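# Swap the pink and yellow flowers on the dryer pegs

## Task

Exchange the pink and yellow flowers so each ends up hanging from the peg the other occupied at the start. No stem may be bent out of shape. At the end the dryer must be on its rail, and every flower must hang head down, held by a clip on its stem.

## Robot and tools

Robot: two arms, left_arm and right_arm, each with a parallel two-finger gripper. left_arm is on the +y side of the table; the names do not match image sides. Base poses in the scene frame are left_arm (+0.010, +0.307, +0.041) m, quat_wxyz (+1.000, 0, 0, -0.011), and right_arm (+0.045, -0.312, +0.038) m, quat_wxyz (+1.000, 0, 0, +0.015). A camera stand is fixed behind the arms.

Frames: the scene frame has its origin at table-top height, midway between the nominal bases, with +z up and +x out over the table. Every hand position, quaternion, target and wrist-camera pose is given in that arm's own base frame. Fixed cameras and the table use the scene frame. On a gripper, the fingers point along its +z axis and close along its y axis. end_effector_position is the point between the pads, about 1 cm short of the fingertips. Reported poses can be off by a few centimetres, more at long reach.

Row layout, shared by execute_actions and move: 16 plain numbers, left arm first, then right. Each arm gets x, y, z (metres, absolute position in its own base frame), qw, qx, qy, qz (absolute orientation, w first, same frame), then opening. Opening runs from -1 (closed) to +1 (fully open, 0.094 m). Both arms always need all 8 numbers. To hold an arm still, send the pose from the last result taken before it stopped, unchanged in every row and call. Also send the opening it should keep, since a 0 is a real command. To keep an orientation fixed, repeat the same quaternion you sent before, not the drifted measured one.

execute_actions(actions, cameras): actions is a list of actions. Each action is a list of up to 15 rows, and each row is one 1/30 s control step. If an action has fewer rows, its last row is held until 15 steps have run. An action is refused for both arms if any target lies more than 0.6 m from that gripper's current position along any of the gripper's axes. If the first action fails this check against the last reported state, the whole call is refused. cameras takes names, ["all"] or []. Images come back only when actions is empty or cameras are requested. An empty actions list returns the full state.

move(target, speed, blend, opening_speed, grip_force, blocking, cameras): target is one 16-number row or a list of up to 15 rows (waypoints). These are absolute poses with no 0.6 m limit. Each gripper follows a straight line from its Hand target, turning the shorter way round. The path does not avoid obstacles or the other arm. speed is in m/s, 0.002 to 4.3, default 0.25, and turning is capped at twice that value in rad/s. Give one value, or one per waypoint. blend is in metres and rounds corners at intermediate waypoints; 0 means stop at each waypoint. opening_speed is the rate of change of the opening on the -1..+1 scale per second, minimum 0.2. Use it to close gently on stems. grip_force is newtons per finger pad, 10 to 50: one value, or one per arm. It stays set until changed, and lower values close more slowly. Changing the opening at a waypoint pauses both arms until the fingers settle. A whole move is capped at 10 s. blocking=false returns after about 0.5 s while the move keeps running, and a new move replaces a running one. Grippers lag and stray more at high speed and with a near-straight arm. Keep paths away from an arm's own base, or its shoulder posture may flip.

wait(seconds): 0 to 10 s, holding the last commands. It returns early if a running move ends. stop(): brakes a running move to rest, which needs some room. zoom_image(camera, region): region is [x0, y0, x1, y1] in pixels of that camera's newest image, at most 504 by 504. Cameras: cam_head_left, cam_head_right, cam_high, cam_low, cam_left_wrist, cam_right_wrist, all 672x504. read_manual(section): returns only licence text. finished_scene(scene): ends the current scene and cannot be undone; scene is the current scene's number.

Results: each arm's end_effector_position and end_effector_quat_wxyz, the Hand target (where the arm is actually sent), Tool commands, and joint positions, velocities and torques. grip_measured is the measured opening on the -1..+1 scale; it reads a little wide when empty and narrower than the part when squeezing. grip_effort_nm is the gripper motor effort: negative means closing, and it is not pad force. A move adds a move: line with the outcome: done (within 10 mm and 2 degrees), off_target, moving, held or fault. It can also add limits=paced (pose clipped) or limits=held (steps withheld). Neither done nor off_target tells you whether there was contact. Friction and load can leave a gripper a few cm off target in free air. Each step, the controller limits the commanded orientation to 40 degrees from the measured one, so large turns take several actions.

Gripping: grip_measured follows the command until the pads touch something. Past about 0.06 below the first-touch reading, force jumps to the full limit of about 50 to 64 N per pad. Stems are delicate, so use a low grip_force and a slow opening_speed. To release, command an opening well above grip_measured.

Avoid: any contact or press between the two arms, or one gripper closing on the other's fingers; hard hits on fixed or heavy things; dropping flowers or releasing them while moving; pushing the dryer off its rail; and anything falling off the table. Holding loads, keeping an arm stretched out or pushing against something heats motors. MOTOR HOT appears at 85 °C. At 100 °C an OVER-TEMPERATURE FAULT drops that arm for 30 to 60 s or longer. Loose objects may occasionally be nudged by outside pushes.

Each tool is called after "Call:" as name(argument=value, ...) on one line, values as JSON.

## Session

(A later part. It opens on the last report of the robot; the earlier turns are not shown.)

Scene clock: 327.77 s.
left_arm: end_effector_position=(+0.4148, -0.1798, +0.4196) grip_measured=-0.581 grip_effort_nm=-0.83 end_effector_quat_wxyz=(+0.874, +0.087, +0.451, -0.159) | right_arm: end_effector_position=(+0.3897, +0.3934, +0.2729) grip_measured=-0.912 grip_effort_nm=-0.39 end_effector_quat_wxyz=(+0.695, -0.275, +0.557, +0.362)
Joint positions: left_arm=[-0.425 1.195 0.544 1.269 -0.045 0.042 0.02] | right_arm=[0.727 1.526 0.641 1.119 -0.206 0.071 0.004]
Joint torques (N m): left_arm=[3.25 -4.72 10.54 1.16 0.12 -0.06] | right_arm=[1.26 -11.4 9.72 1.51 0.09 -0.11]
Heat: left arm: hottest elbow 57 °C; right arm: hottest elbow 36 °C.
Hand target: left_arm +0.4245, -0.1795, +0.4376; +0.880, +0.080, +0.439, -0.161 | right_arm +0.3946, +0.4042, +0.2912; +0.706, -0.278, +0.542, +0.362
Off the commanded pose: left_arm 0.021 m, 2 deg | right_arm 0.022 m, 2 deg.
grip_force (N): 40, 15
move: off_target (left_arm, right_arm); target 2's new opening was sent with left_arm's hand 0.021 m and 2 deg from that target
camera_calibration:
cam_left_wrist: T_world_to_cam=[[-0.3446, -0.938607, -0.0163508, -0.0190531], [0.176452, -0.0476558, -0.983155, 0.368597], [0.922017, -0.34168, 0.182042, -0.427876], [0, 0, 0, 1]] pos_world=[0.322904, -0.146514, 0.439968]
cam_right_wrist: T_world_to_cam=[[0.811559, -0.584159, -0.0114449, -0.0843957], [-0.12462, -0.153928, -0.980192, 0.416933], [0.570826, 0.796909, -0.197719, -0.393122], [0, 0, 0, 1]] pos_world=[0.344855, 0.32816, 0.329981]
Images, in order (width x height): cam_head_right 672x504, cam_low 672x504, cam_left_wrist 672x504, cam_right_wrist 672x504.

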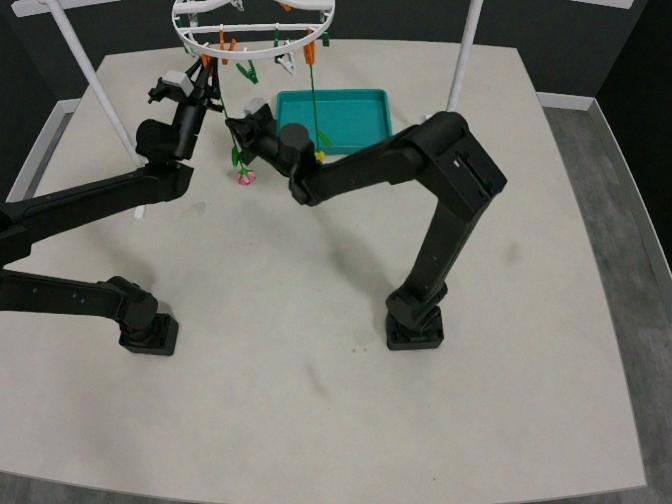

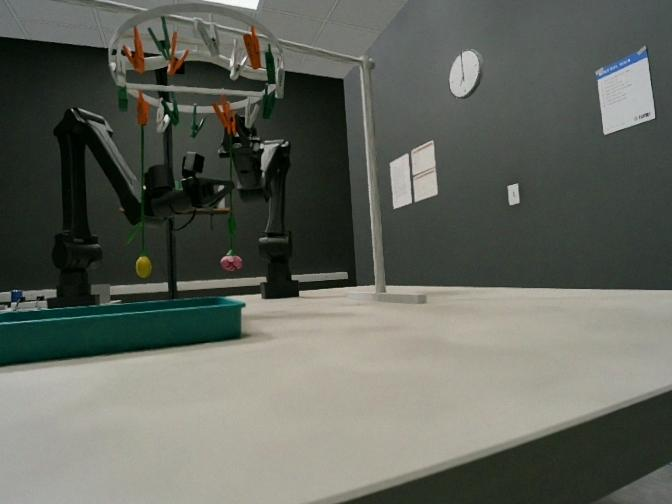

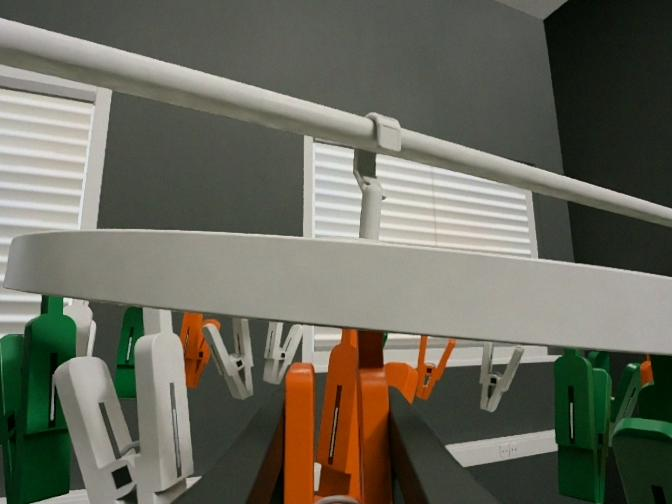

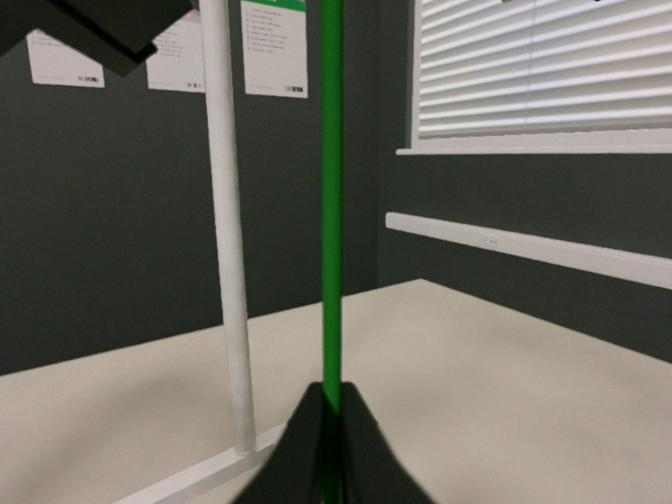

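Call:
move(target=[0.4255, -0.18, 0.438, 0.88037, 0.08016, 0.43894, -0.16078, -0.75, 0.3955, 0.405, 0.226, 0.70594, -0.27779, 0.54169, 0.36202, -1.0], speed=0.1, cameras=["cam_left_wrist", "cam_right_wrist", "cam_head_right", "cam_low"])

Scene clock: 334.83 s.
left_arm: end_effector_position=(+0.4148, -0.1798, +0.4196) grip_measured=-0.582 grip_effort_nm=-0.88 end_effector_quat_wxyz=(+0.874, +0.087, +0.451, -0.159) | right_arm: end_effector_position=(+0.3966, +0.3995, +0.2253) grip_measured=-0.912 grip_effort_nm=-0.39 end_effector_quat_wxyz=(+0.701, -0.273, +0.550, +0.364)
Joint positions: left_arm=[-0.425 1.195 0.544 1.269 -0.045 0.042 0.02] | right_arm=[0.727 1.702 0.641 1.315 -0.206 0.071 0.004]
Joint torques (N m): left_arm=[3.31 -4.72 10.55 1.17 0.13 -0.06] | right_arm=[1.32 -12.16 6.02 2.58 0.1 -0.11]
Heat: left arm: hottest elbow 57 °C; right arm: hottest elbow 36 °C.
Hand target: left_arm +0.4245, -0.1795, +0.4376; +0.880, +0.080, +0.439, -0.161 | right_arm +0.3954, +0.4050, +0.2260; +0.706, -0.278, +0.542, +0.362
Off the commanded pose: left_arm 0.021 m, 2 deg | right_arm 0.006 m, 1 deg.
grip_force (N): 40, 15
move: off_target (left_arm)
camera_calibration:
cam_left_wrist: T_world_to_cam=[[-0.3446, -0.938607, -0.0163508, -0.0190531], [0.176452, -0.0476558, -0.983155, 0.368597], [0.922017, -0.34168, 0.182042, -0.427876], [0, 0, 0, 1]] pos_world=[0.322904, -0.146514, 0.439968]
cam_right_wrist: T_world_to_cam=[[0.811667, -0.584079, -0.00692305, -0.0880885], [-0.109478, -0.140473, -0.984013, 0.361588], [0.573769, 0.799449, -0.177961, -0.418056], [0, 0, 0, 1]] pos_world=[0.350952, 0.333557, 0.2808]
Images, in order (width x height): cam_head_right 672x504, cam_low 672x504, cam_left_wrist 672x504, cam_right_wrist 672x504.

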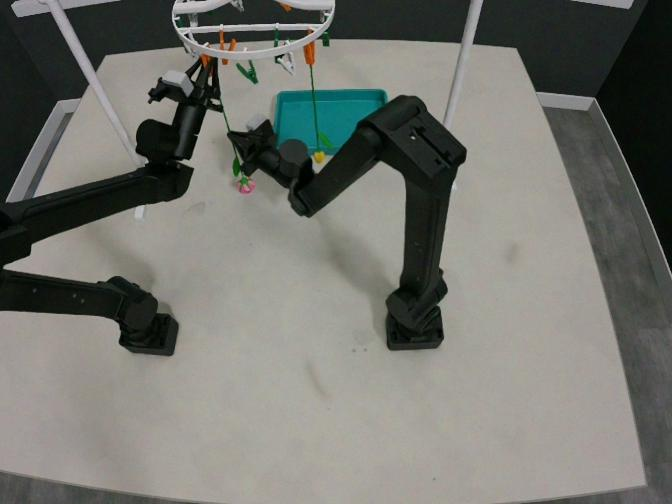

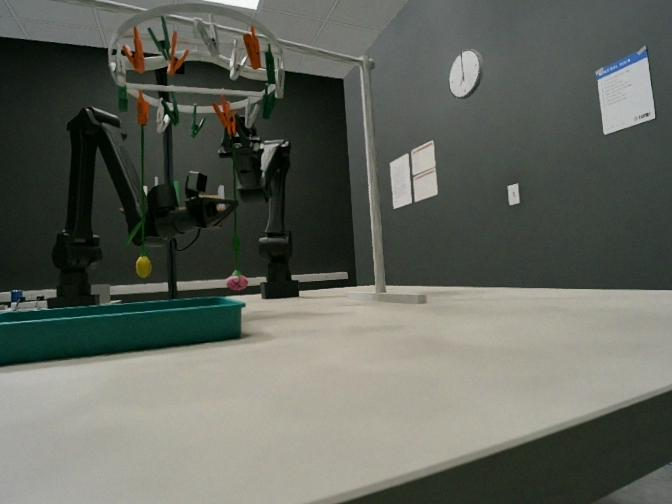

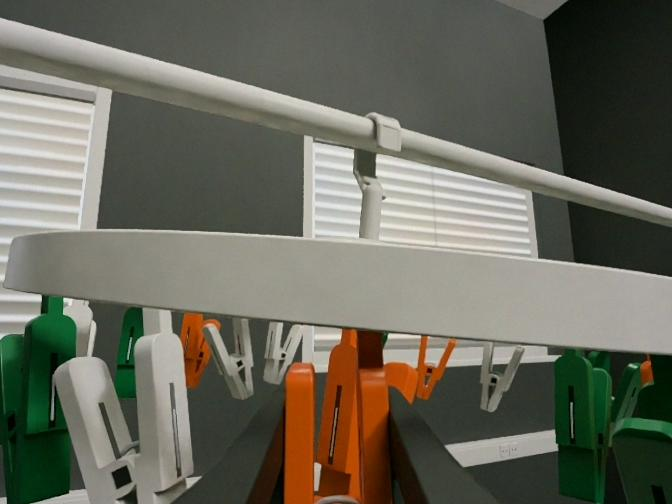

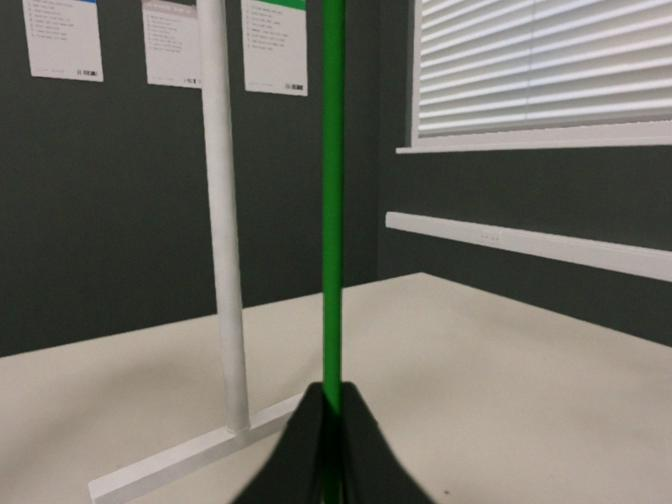

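Call:
zoom_image(camera="cam_low", region=[185, 80, 285, 180])

Call:
zoom_image(camera="cam_head_right", region=[190, 50, 290, 150])

Scaled by 5.040 from the camera's 672x504 image, which has a finer 960x720 frame.

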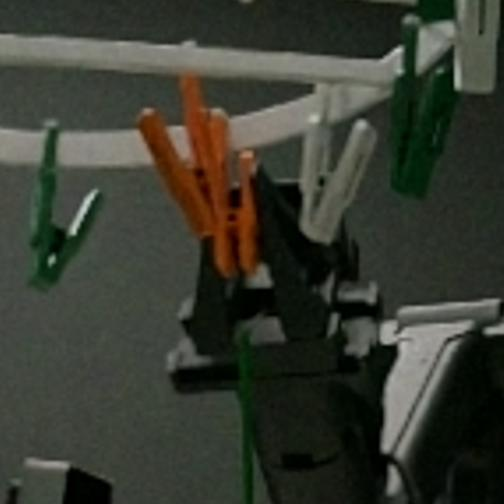

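Scaled by 5.040 from the camera's 672x504 image, which has a finer 960x720 frame.

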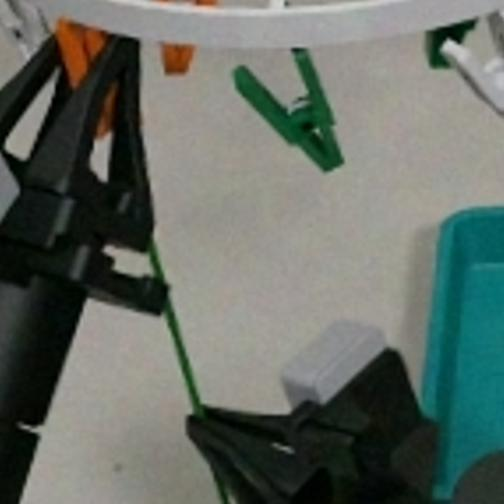

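Call:
move(target=[[0.4255, -0.18, 0.438, 0.88037, 0.08016, 0.43894, -0.16078, -0.04, 0.3955, 0.405, 0.222, 0.70594, -0.27779, 0.54169, 0.36202, -1.0], [0.361, -0.160, 0.405, 0.88037, 0.08016, 0.43894, -0.16078, -0.04, 0.308, 0.263, 0.205, 0.70594, -0.27779, 0.54169, 0.36202, -1.0]], speed=0.15, grip_force=[40, 20], cameras=["cam_left_wrist", "cam_head_left"])

Scene clock: 362.13 s.
left_arm: end_effector_position=(+0.3681, -0.1592, +0.3964) grip_measured=-0.042 grip_effort_nm=0.05 end_effector_quat_wxyz=(+0.874, +0.081, +0.453, -0.159) | right_arm: end_effector_position=(+0.3093, +0.2683, +0.2024) grip_measured=-0.917 grip_effort_nm=-0.48 end_effector_quat_wxyz=(+0.701, -0.287, +0.547, +0.357)
Joint positions: left_arm=[-0.435 1.083 0.391 1.308 -0.064 0.042 0.045] | right_arm=[0.555 1.537 0.23 1.565 -0.387 0.088 0.004]
Joint torques (N m): left_arm=[1.79 -4.78 6.95 2.25 -0.05 0.16] | right_arm=[-0.09 -7.53 2.61 2.51 -0.01 0.18]
Heat: left arm: hottest elbow 57 °C; right arm: hottest elbow 34 °C.
Hand target: left_arm +0.3611, -0.1600, +0.4048; +0.880, +0.080, +0.439, -0.161 | right_arm +0.3079, +0.2632, +0.2052; +0.703, -0.280, +0.546, +0.360
Off the commanded pose: left_arm 0.011 m, 2 deg | right_arm 0.006 m, 1 deg.
joint sent to its limit (right arm) — joint 4 (wrist pitch), upper limit. The joint targets still meet the commanded pose.
grip_force (N): 40, 20
move: off_target (left_arm)
camera_calibration:
cam_left_wrist: T_world_to_cam=[[-0.339362, -0.940643, -0.00484753, -0.0230242], [0.17063, -0.0564899, -0.983714, 0.355949], [0.925051, -0.334662, 0.179673, -0.372572], [0, 0, 0, 1]] pos_world=[0.276099, -0.126236, 0.416982]
Images, in order (width x height): cam_head_left 672x504, cam_left_wrist 672x504.

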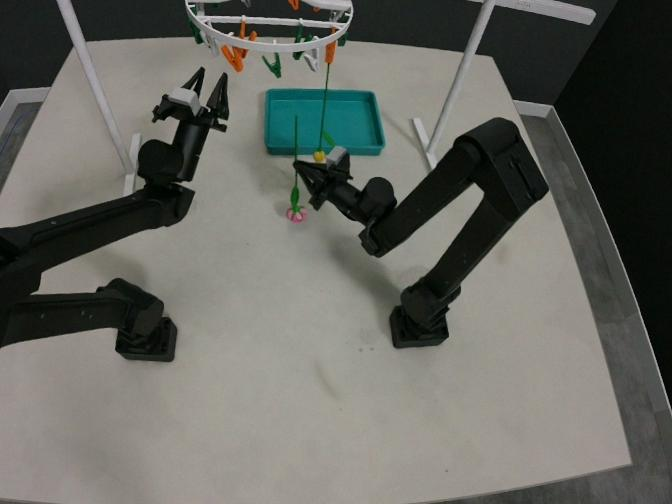

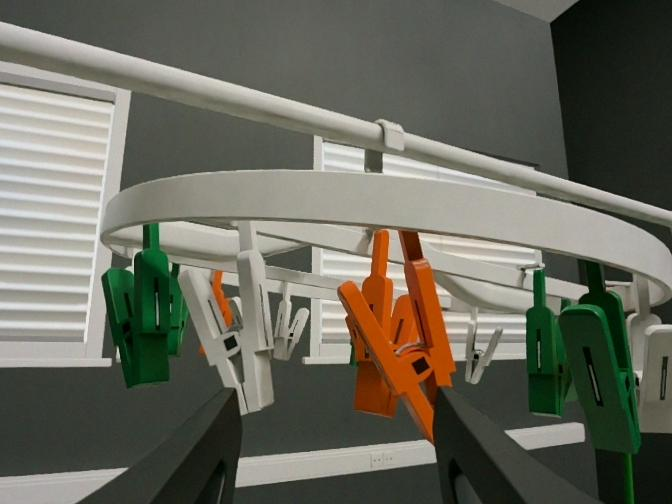

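Call:
move(target=[[0.361, -0.16, 0.405, 0.88037, 0.08016, 0.43894, -0.16078, 0.1, 0.3657, 0.3512, 0.082, 0.12186, 0.0149, 0.99244, -0.00183, -1.0], [0.361, -0.16, 0.405, 0.88037, 0.08016, 0.43894, -0.16078, 0.1, 0.3657, 0.3512, 0.0, 0.12186, 0.0149, 0.99244, -0.00183, -1.0]], speed=[0.35, 0.12], cameras=["cam_head_left", "cam_head_right", "cam_low", "cam_right_wrist", "cam_left_wrist"])

Scene clock: 375.53 s.
left_arm: end_effector_position=(+0.3681, -0.1592, +0.3964) grip_measured=+0.098 grip_effort_nm=0.05 end_effector_quat_wxyz=(+0.874, +0.081, +0.453, -0.159) | right_arm: end_effector_position=(+0.3645, +0.3564, +0.0092) grip_measured=-0.917 grip_effort_nm=-0.48 end_effector_quat_wxyz=(+0.126, +0.003, +0.992, +0.001)
Joint positions: left_arm=[-0.435 1.083 0.391 1.308 -0.064 0.042 0.052] | right_arm=[0.838 1.779 1.112 -0.731 0.186 0.828 0.004]
Joint torques (N m): left_arm=[1.79 -4.78 6.94 2.25 -0.04 0.16] | right_arm=[-0.26 -16.32 6.04 1.05 0.1 0.2]
Heat: left arm: hottest elbow 53 °C; right arm: hottest elbow 34 °C.
Hand target: left_arm +0.3611, -0.1600, +0.4049; +0.880, +0.080, +0.439, -0.161 | right_arm +0.3656, +0.3511, +0.0002; +0.122, +0.015, +0.992, -0.002
Off the commanded pose: left_arm 0.011 m, 2 deg | right_arm 0.011 m, 2 deg.
grip_force (N): 40, 20
move: off_target (left_arm, right_arm)
camera_calibration:
cam_left_wrist: T_world_to_cam=[[-0.339362, -0.940643, -0.00484753, -0.0230242], [0.17063, -0.0564899, -0.983714, 0.355949], [0.925051, -0.334662, 0.179673, -0.372572], [0, 0, 0, 1]] pos_world=[0.276099, -0.126236, 0.416982]
cam_right_wrist: T_world_to_cam=[[0.00491001, -0.999969, -0.0061068, 0.353602], [-0.984676, -0.00589932, 0.174293, 0.399759], [-0.174324, 0.00515744, -0.984675, 0.159581], [0, 0, 0, 1]] pos_world=[0.419716, 0.355126, 0.08962]
Images, in order (width x height): cam_head_left 672x504, cam_head_right 672x504, cam_low 672x504, cam_left_wrist 672x504, cam_right_wrist 672x504.

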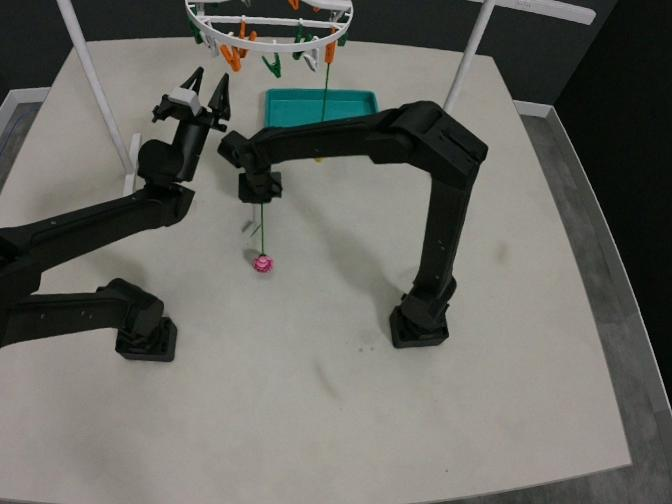

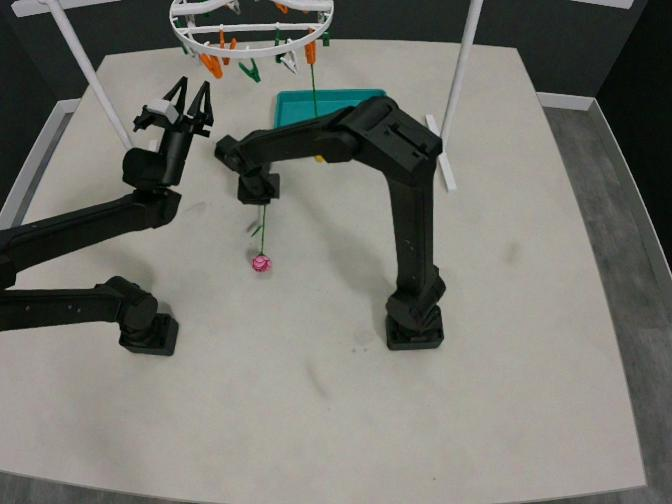

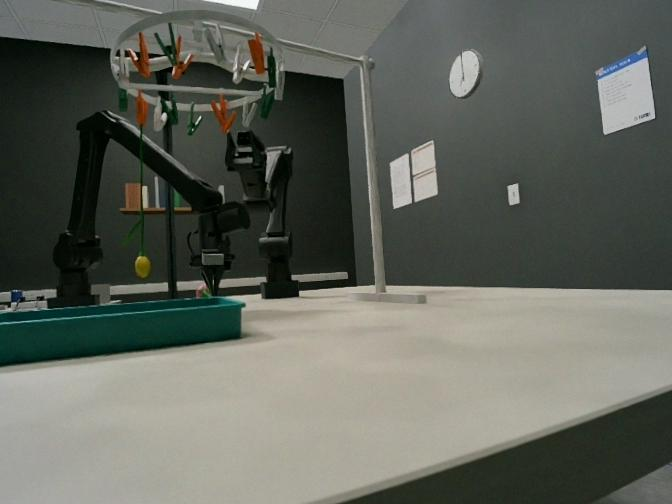

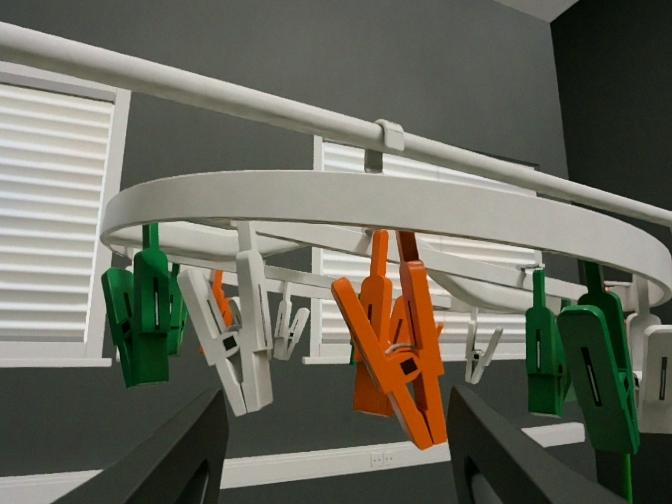

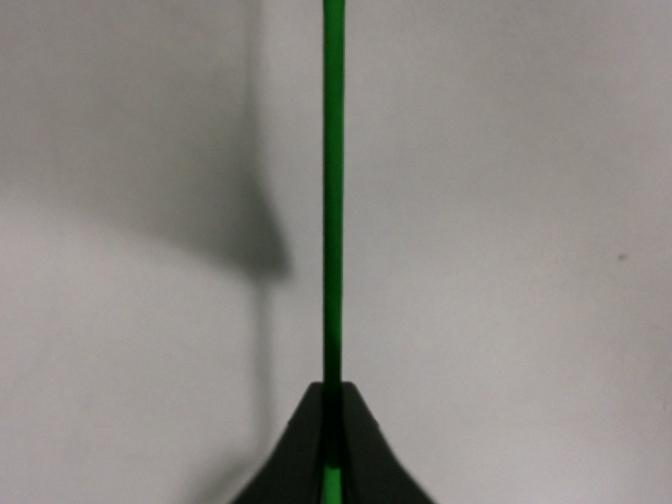

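Call:
move(target=[0.361, -0.16, 0.405, 0.88037, 0.08016, 0.43894, -0.16078, 0.1, 0.3657, 0.3512, -0.031, 0.12186, 0.0149, 0.99244, -0.00183, -1.0], speed=0.08, cameras=["cam_head_left", "cam_low", "cam_right_wrist"])

Call:
zoom_image(camera="cam_low", region=[160, 230, 280, 350])

Call:
zoom_image(camera="cam_head_left", region=[200, 180, 320, 300])

Scene clock: 379.57 s.
left_arm: end_effector_position=(+0.3681, -0.1592, +0.3964) grip_measured=+0.098 grip_effort_nm=0.05 end_effector_quat_wxyz=(+0.874, +0.081, +0.453, -0.159) | right_arm: end_effector_position=(+0.3654, +0.3578, -0.0192) grip_measured=-0.917 grip_effort_nm=-0.48 end_effector_quat_wxyz=(+0.127, +0.003, +0.992, +0.003)
Joint positions: left_arm=[-0.435 1.083 0.391 1.308 -0.064 0.042 0.052] | right_arm=[0.838 1.83 1.092 -0.655 0.185 0.828 0.004]
Joint torques (N m): left_arm=[1.73 -4.78 6.93 2.26 -0.05 0.16] | right_arm=[0.03 -16.03 5.55 1.17 0.16 0.2]
Heat: left arm: hottest elbow 52 °C; right arm: hottest elbow 34 °C.
Hand target: left_arm +0.3611, -0.1600, +0.4049; +0.880, +0.080, +0.439, -0.161 | right_arm +0.3655, +0.3511, -0.0307; +0.122, +0.015, +0.992, -0.002
Off the commanded pose: left_arm 0.011 m, 2 deg | right_arm 0.014 m, 2 deg.
grip_force (N): 40, 20
move: off_target (left_arm, right_arm)
camera_calibration:
cam_right_wrist: T_world_to_cam=[[0.00489183, -0.999929, -0.0108636, 0.354713], [-0.985066, -0.00668831, 0.172048, 0.405972], [-0.172108, 0.00985972, -0.985029, 0.129243], [0, 0, 0, 1]] pos_world=[0.420418, 0.356129, 0.0613149]
Images, in order (width x height): cam_head_left 672x504, cam_low 672x504, cam_right_wrist 672x504.

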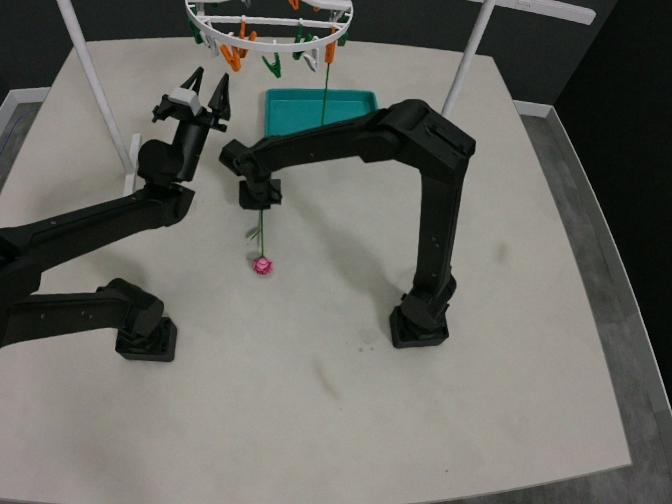

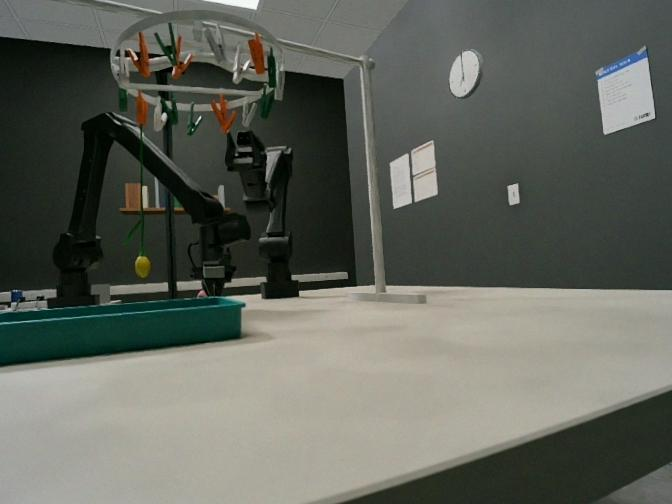

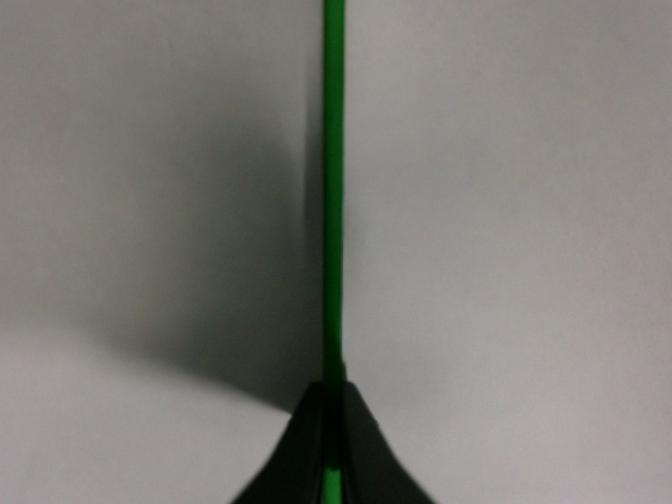

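Scaled by 4.200 from the camera's 672x504 image, which has a finer 960x720 frame.

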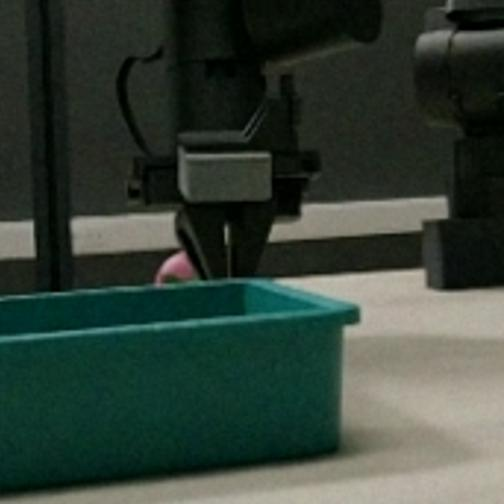

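Scaled by 4.200 from the camera's 672x504 image, which has a finer 960x720 frame.

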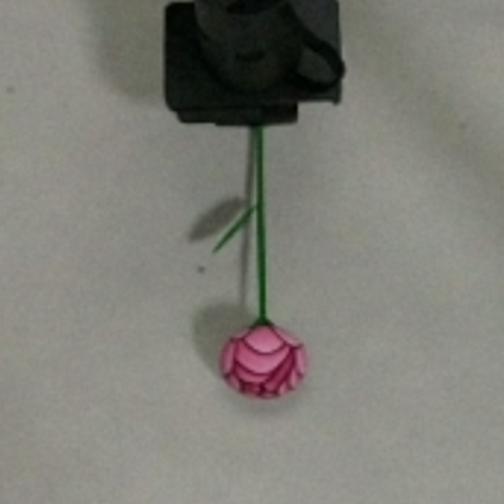

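Call:
move(target=[[0.361, -0.16, 0.405, 0.88037, 0.08016, 0.43894, -0.16078, 0.1, 0.3657, 0.3512, -0.042, 0.12186, 0.0149, 0.99244, -0.00183, -1.0], [0.361, -0.16, 0.405, 0.88037, 0.08016, 0.43894, -0.16078, 0.1, 0.3657, 0.3512, -0.042, 0.12186, 0.0149, 0.99244, -0.00183, -0.6]], speed=0.06, grip_force=[40, 50], cameras=["cam_head_left", "cam_head_right", "cam_right_wrist"])

Call:
zoom_image(camera="cam_head_left", region=[200, 180, 320, 300])

Scene clock: 385.20 s.
left_arm: end_effector_position=(+0.3681, -0.1592, +0.3964) grip_measured=+0.098 grip_effort_nm=0.05 end_effector_quat_wxyz=(+0.874, +0.081, +0.453, -0.159) | right_arm: end_effector_position=(+0.3696, +0.3629, -0.0196) grip_measured=-0.603 grip_effort_nm=0.09 end_effector_quat_wxyz=(+0.136, +0.004, +0.991, +0.014)
Joint positions: left_arm=[-0.435 1.083 0.391 1.308 -0.064 0.042 0.052] | right_arm=[0.838 1.833 1.091 -0.623 0.183 0.828 0.019]
Joint torques (N m): left_arm=[1.79 -4.78 6.91 2.25 -0.04 0.15] | right_arm=[-0.15 -14.33 5.2 0.99 0.23 0.21]
Heat: left arm: hottest elbow 51 °C; right arm: hottest elbow 34 °C.
Hand target: left_arm +0.3611, -0.1600, +0.4049; +0.880, +0.080, +0.439, -0.161 | right_arm +0.3651, +0.3508, -0.0411; +0.122, +0.015, +0.992, -0.002
Off the commanded pose: left_arm 0.011 m, 2 deg | right_arm 0.026 m, 3 deg.
grip_force (N): 40, 50
move: off_target (left_arm, right_arm); target 2's new opening was sent with right_arm's hand 0.024 m and 2 deg from that target
camera_calibration:
cam_right_wrist: T_world_to_cam=[[0.00520005, -0.999446, -0.0328672, 0.359076], [-0.987869, -0.0102354, 0.154951, 0.4122], [-0.155201, 0.0316628, -0.987375, 0.115318], [0, 0, 0, 1]] pos_world=[0.423229, 0.359445, 0.061793]
Images, in order (width x height): cam_head_left 672x504, cam_head_right 672x504, cam_right_wrist 672x504.

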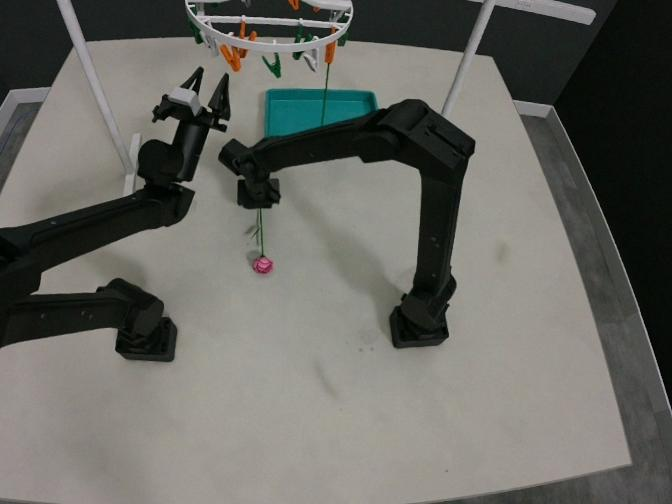

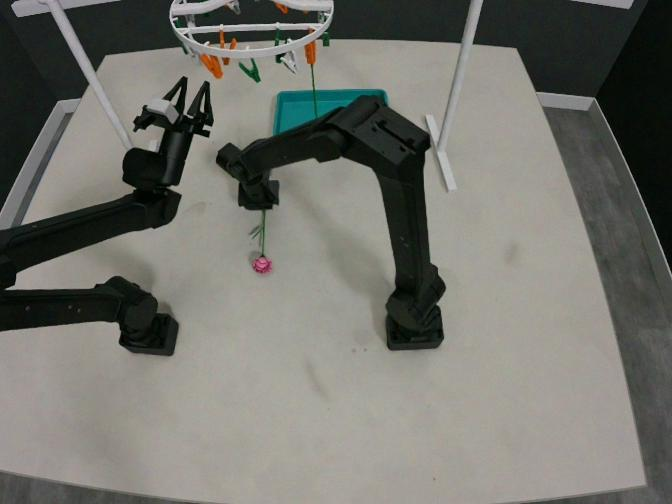

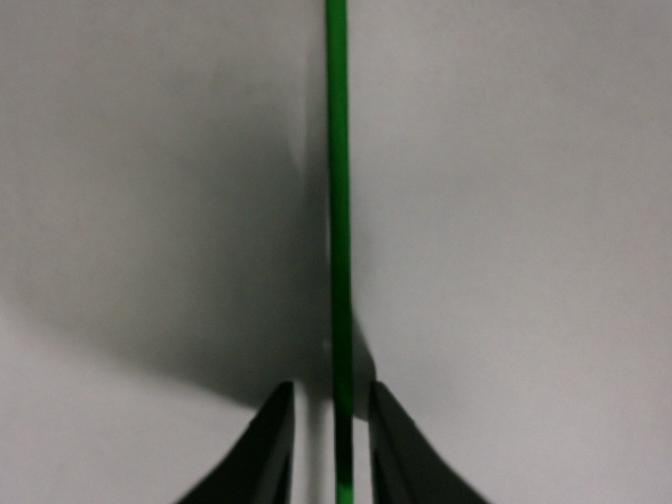

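Scaled by 4.200 from the camera's 672x504 image, which has a finer 960x720 frame.

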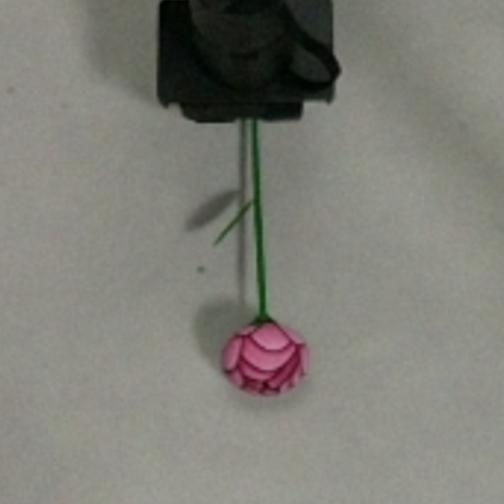

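Call:
move(target=[[0.361, -0.16, 0.405, 0.88037, 0.08016, 0.43894, -0.16078, 0.1, 0.366, 0.352, 0.09, 0.12186, 0.0149, 0.99244, -0.00183, 0.0], [0.361, -0.16, 0.405, 0.88037, 0.08016, 0.43894, -0.16078, 0.1, 0.28, 0.24, 0.2, 0.55404, -0.21201, 0.79124, 0.14845, 0.0], [0.345, -0.2, 0.31, 0.77288, 0.19005, 0.54118, -0.27142, 0.1, 0.32, 0.12, 0.33, 0.7758, -0.22386, 0.40386, 0.43003, 0.0], [0.4233, -0.3145, 0.27, 0.69152, 0.29838, 0.53062, -0.38885, 0.1, 0.3986, 0.1619, 0.3935, 0.7758, -0.22386, 0.40386, 0.43003, 0.0]], speed=[0.2, 0.4, 0.4, 0.3], blend=[0.03, 0.04, 0.03, 0], cameras=["all"])

Scene clock: 416.70 s.
left_arm: end_effector_position=(+0.4160, -0.3048, +0.2551) grip_measured=+0.098 grip_effort_nm=0.05 end_effector_quat_wxyz=(+0.682, +0.297, +0.549, -0.382) | right_arm: end_effector_position=(+0.3917, +0.1573, +0.3786) grip_measured=-0.001 grip_effort_nm=0.08 end_effector_quat_wxyz=(+0.768, -0.218, +0.434, +0.417)
Joint positions: left_arm=[-0.459 1.528 0.564 1.224 0.532 -0.148 0.052] | right_arm=[0.118 1.319 0.504 1.568 -0.689 0.569 0.047]
Joint torques (N m): left_arm=[1.85 -7.41 8.47 2.67 0.06 -0.06] | right_arm=[1.44 -5.83 9.55 1.72 0.36 0.2]
Heat: left arm: hottest elbow 48 °C; right arm: hottest elbow 33 °C.
Hand target: left_arm +0.4224, -0.3140, +0.2699; +0.691, +0.299, +0.531, -0.389 | right_arm +0.3978, +0.1619, +0.3936; +0.772, -0.223, +0.417, +0.424
Off the commanded pose: left_arm 0.019 m, 3 deg | right_arm 0.017 m, 4 deg.
joint sent to its limit (right arm) — joint 4 (wrist pitch), upper limit. The joint targets still meet the commanded pose.
grip_force (N): 40, 50
move: off_target (left_arm, right_arm)
camera_calibration:
cam_left_wrist: T_world_to_cam=[[-0.842152, -0.539237, 0.00193304, 0.185394], [-0.114959, 0.176032, -0.977649, 0.388674], [0.526844, -0.823551, -0.210235, -0.324166], [0, 0, 0, 1]] pos_world=[0.371597, -0.235415, 0.311477]
cam_right_wrist: T_world_to_cam=[[0.830803, -0.556322, -0.0165204, -0.232759], [0.0573422, 0.115083, -0.991699, 0.375259], [0.553605, 0.822959, 0.127512, -0.305722], [0, 0, 0, 1]] pos_world=[0.341108, 0.0789217, 0.407282]

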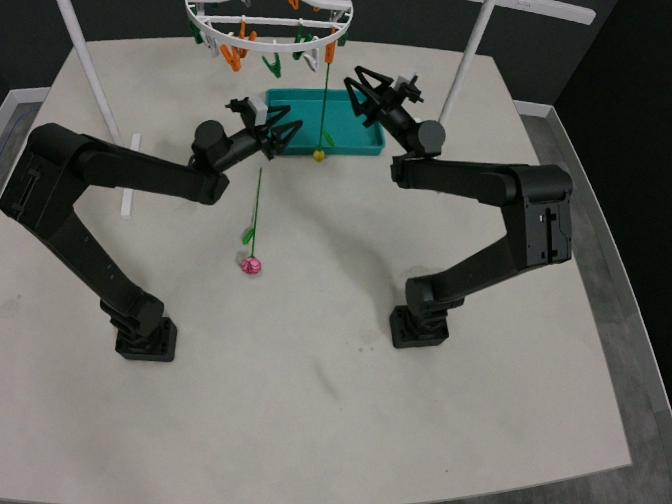

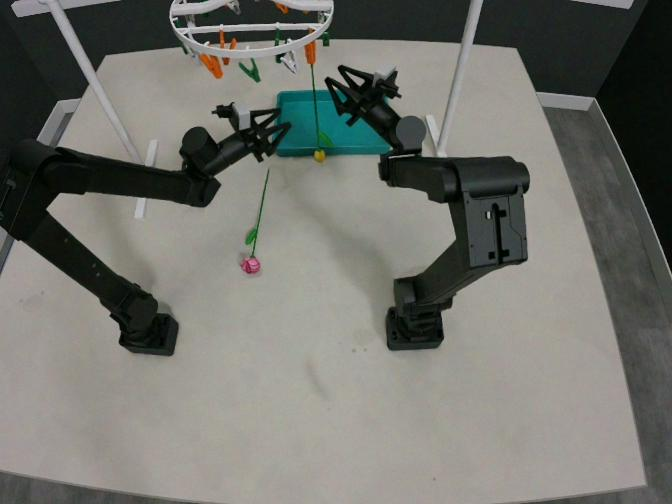

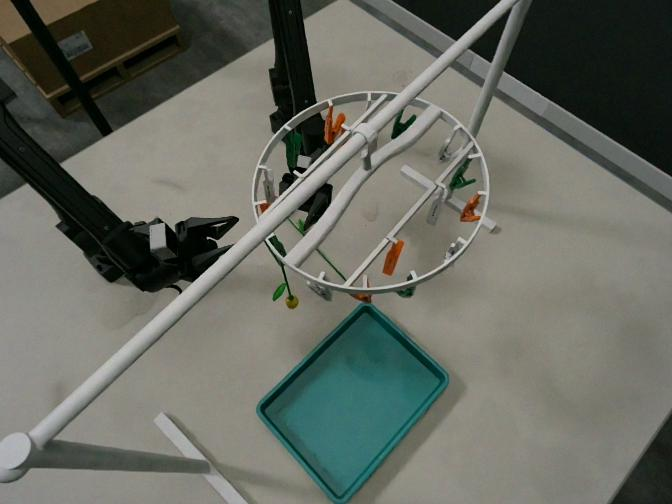

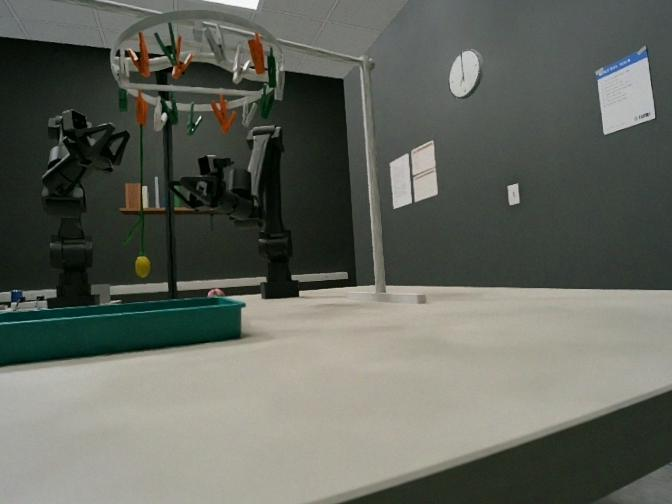

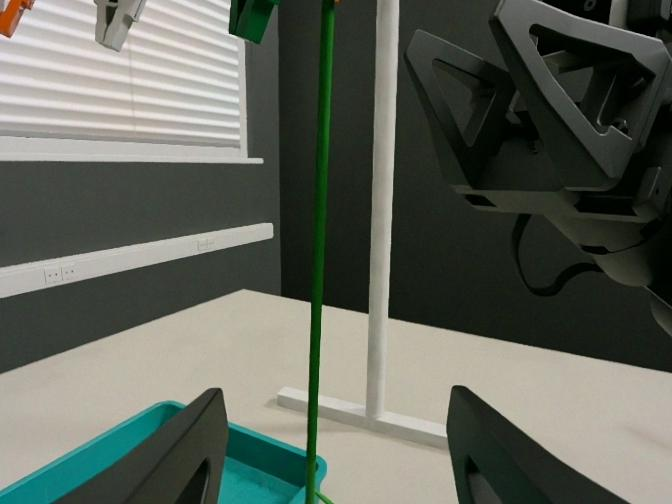

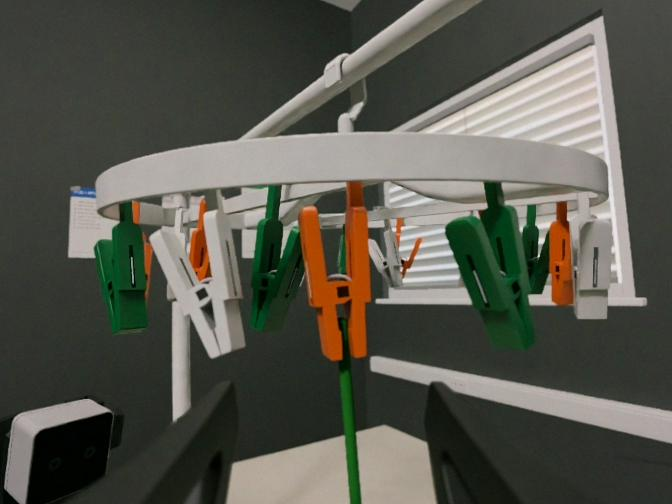

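Call:
zoom_image(camera="cam_head_left", region=[260, 70, 350, 160])

Call:
zoom_image(camera="cam_head_right", region=[250, 70, 340, 160])

Call:
zoom_image(camera="cam_left_wrist", region=[210, 300, 460, 504])

Scaled by 5.600 from the camera's 672x504 image, which has a finer 960x720 frame.

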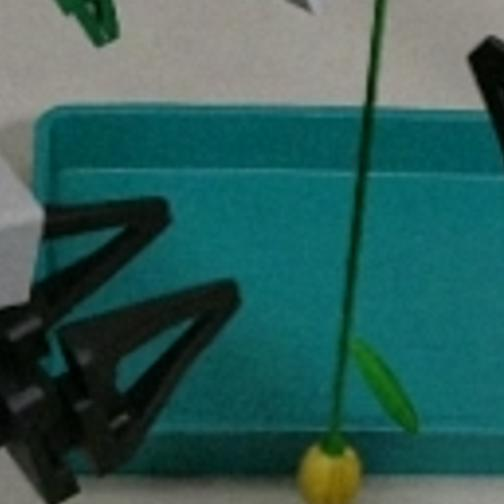

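Scaled by 5.600 from the camera's 672x504 image, which has a finer 960x720 frame.

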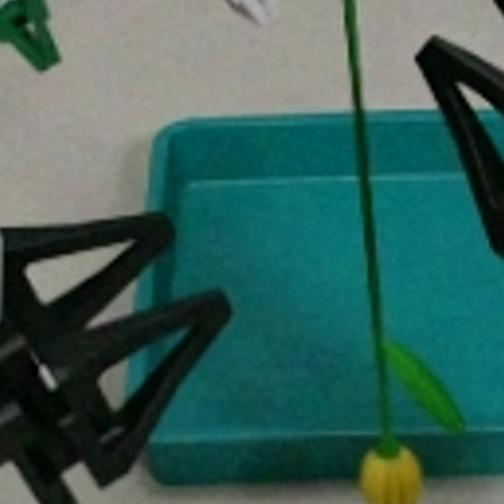

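Scaled by 2.016 from the camera's 672x504 image, which has a finer 960x720 frame.

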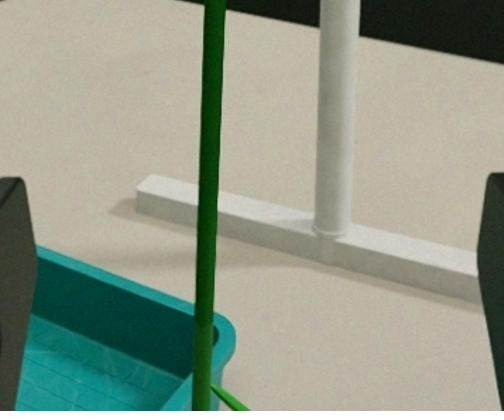

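Call:
move(target=[0.4782, -0.3845, 0.27, 0.69152, 0.29838, 0.53062, -0.38885, 0.1, 0.4244, 0.1987, 0.4346, 0.7758, -0.22386, 0.40386, 0.43003, 0.0], speed=0.15, cameras=["cam_left_wrist", "cam_right_wrist"])

Scene clock: 445.63 s.
left_arm: end_effector_position=(+0.4688, -0.3737, +0.2617) grip_measured=+0.098 grip_effort_nm=0.05 end_effector_quat_wxyz=(+0.685, +0.295, +0.540, -0.390) | right_arm: end_effector_position=(+0.4160, +0.1925, +0.4194) grip_measured=-0.001 grip_effort_nm=0.08 end_effector_quat_wxyz=(+0.768, -0.216, +0.418, +0.435)
Joint positions: left_arm=[-0.543 1.692 0.794 1.174 0.459 -0.142 0.052] | right_arm=[0.211 1.325 0.636 1.446 -0.624 0.544 0.047]
Joint torques (N m): left_arm=[2.02 -9.99 9.17 1.5 -0.13 0.17] | right_arm=[1.38 -7.3 10.54 0.92 0.34 -0.12]
Heat: left arm: hottest elbow 47 °C; right arm: hottest elbow 37 °C.
Hand target: left_arm +0.4774, -0.3840, +0.2699; +0.691, +0.298, +0.531, -0.389 | right_arm +0.4235, +0.1983, +0.4342; +0.776, -0.224, +0.404, +0.430
Off the commanded pose: left_arm 0.017 m, 1 deg | right_arm 0.018 m, 2 deg.
grip_force (N): 40, 50
move: off_target (left_arm, right_arm)
camera_calibration:
cam_left_wrist: T_world_to_cam=[[-0.848558, -0.529076, 0.00531719, 0.198614], [-0.103374, 0.155924, -0.982345, 0.401642], [0.518906, -0.834126, -0.187004, -0.413677], [0, 0, 0, 1]] pos_world=[0.424714, -0.302603, 0.316136]
cam_right_wrist: T_world_to_cam=[[0.848271, -0.529104, -0.0220307, -0.242821], [0.0676143, 0.149474, -0.986451, 0.397118], [0.525228, 0.835288, 0.16257, -0.358663], [0, 0, 0, 1]] pos_world=[0.367507, 0.11175, 0.444696]
Images, in order (width x height): cam_left_wrist 672x504, cam_right_wrist 672x504.

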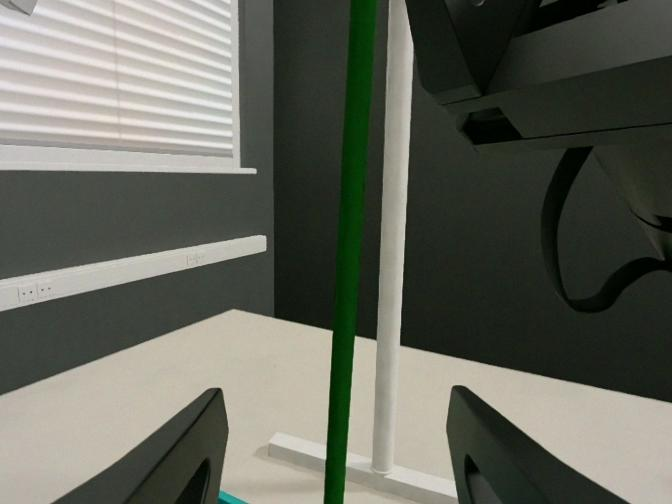

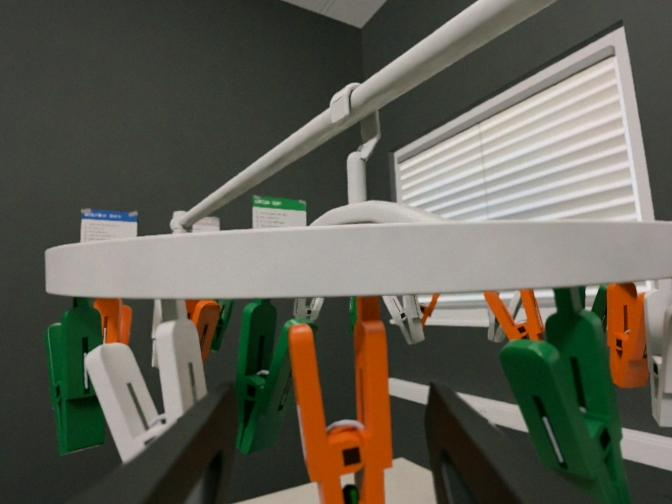

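Call:
move(target=[0.4782, -0.3845, 0.27, 0.69152, 0.29838, 0.53062, -0.38885, -0.8, 0.4387, 0.2159, 0.4485, 0.7758, -0.22386, 0.40386, 0.43003, 0.0], speed=0.1, cameras=["cam_left_wrist", "cam_right_wrist"])

Scene clock: 451.80 s.
left_arm: end_effector_position=(+0.4688, -0.3737, +0.2617) grip_measured=-0.798 grip_effort_nm=-0.12 end_effector_quat_wxyz=(+0.685, +0.295, +0.540, -0.390) | right_arm: end_effector_position=(+0.4301, +0.2092, +0.4326) grip_measured=-0.001 grip_effort_nm=0.08 end_effector_quat_wxyz=(+0.768, -0.216, +0.418, +0.435)
Joint positions: left_arm=[-0.543 1.692 0.794 1.174 0.459 -0.142 0.009] | right_arm=[0.247 1.339 0.697 1.382 -0.598 0.512 0.047]
Joint torques (N m): left_arm=[1.96 -9.99 9.09 1.48 -0.13 0.17] | right_arm=[1.2 -7.71 10.99 0.91 0.33 -0.11]
Heat: left arm: hottest elbow 47 °C; right arm: hottest elbow 37 °C.
Hand target: left_arm +0.4774, -0.3840, +0.2699; +0.691, +0.298, +0.531, -0.389 | right_arm +0.4376, +0.2155, +0.4483; +0.776, -0.224, +0.404, +0.430
Off the commanded pose: left_arm 0.017 m, 1 deg | right_arm 0.019 m, 2 deg.
grip_force (N): 40, 50
move: off_target (left_arm, right_arm)
camera_calibration:
cam_left_wrist: T_world_to_cam=[[-0.848517, -0.529145, 0.00498979, 0.198679], [-0.103116, 0.156089, -0.982346, 0.401582], [0.519025, -0.834051, -0.187008, -0.413704], [0, 0, 0, 1]] pos_world=[0.424714, -0.302603, 0.316136]
cam_right_wrist: T_world_to_cam=[[0.848289, -0.529121, -0.0208991, -0.246175], [0.0681799, 0.148274, -0.986593, 0.406793], [0.525126, 0.835491, 0.161855, -0.38184], [0, 0, 0, 1]] pos_world=[0.381607, 0.128451, 0.457997]
Images, in order (width x height): cam_left_wrist 672x504, cam_right_wrist 672x504.

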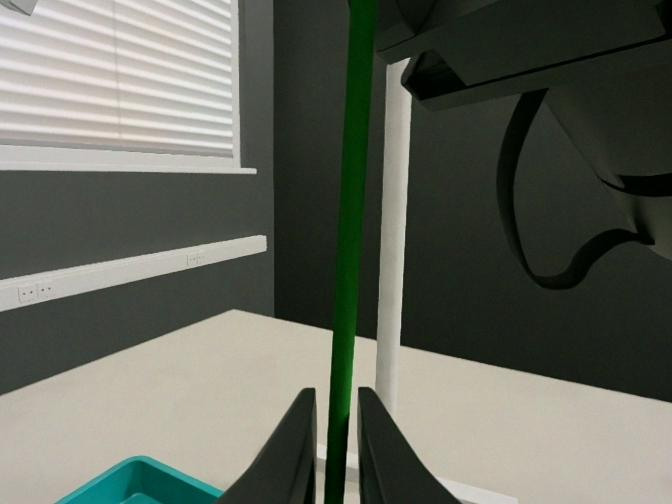

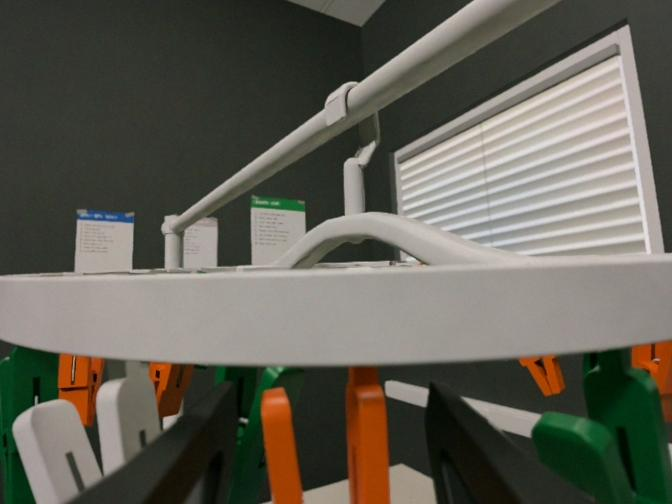

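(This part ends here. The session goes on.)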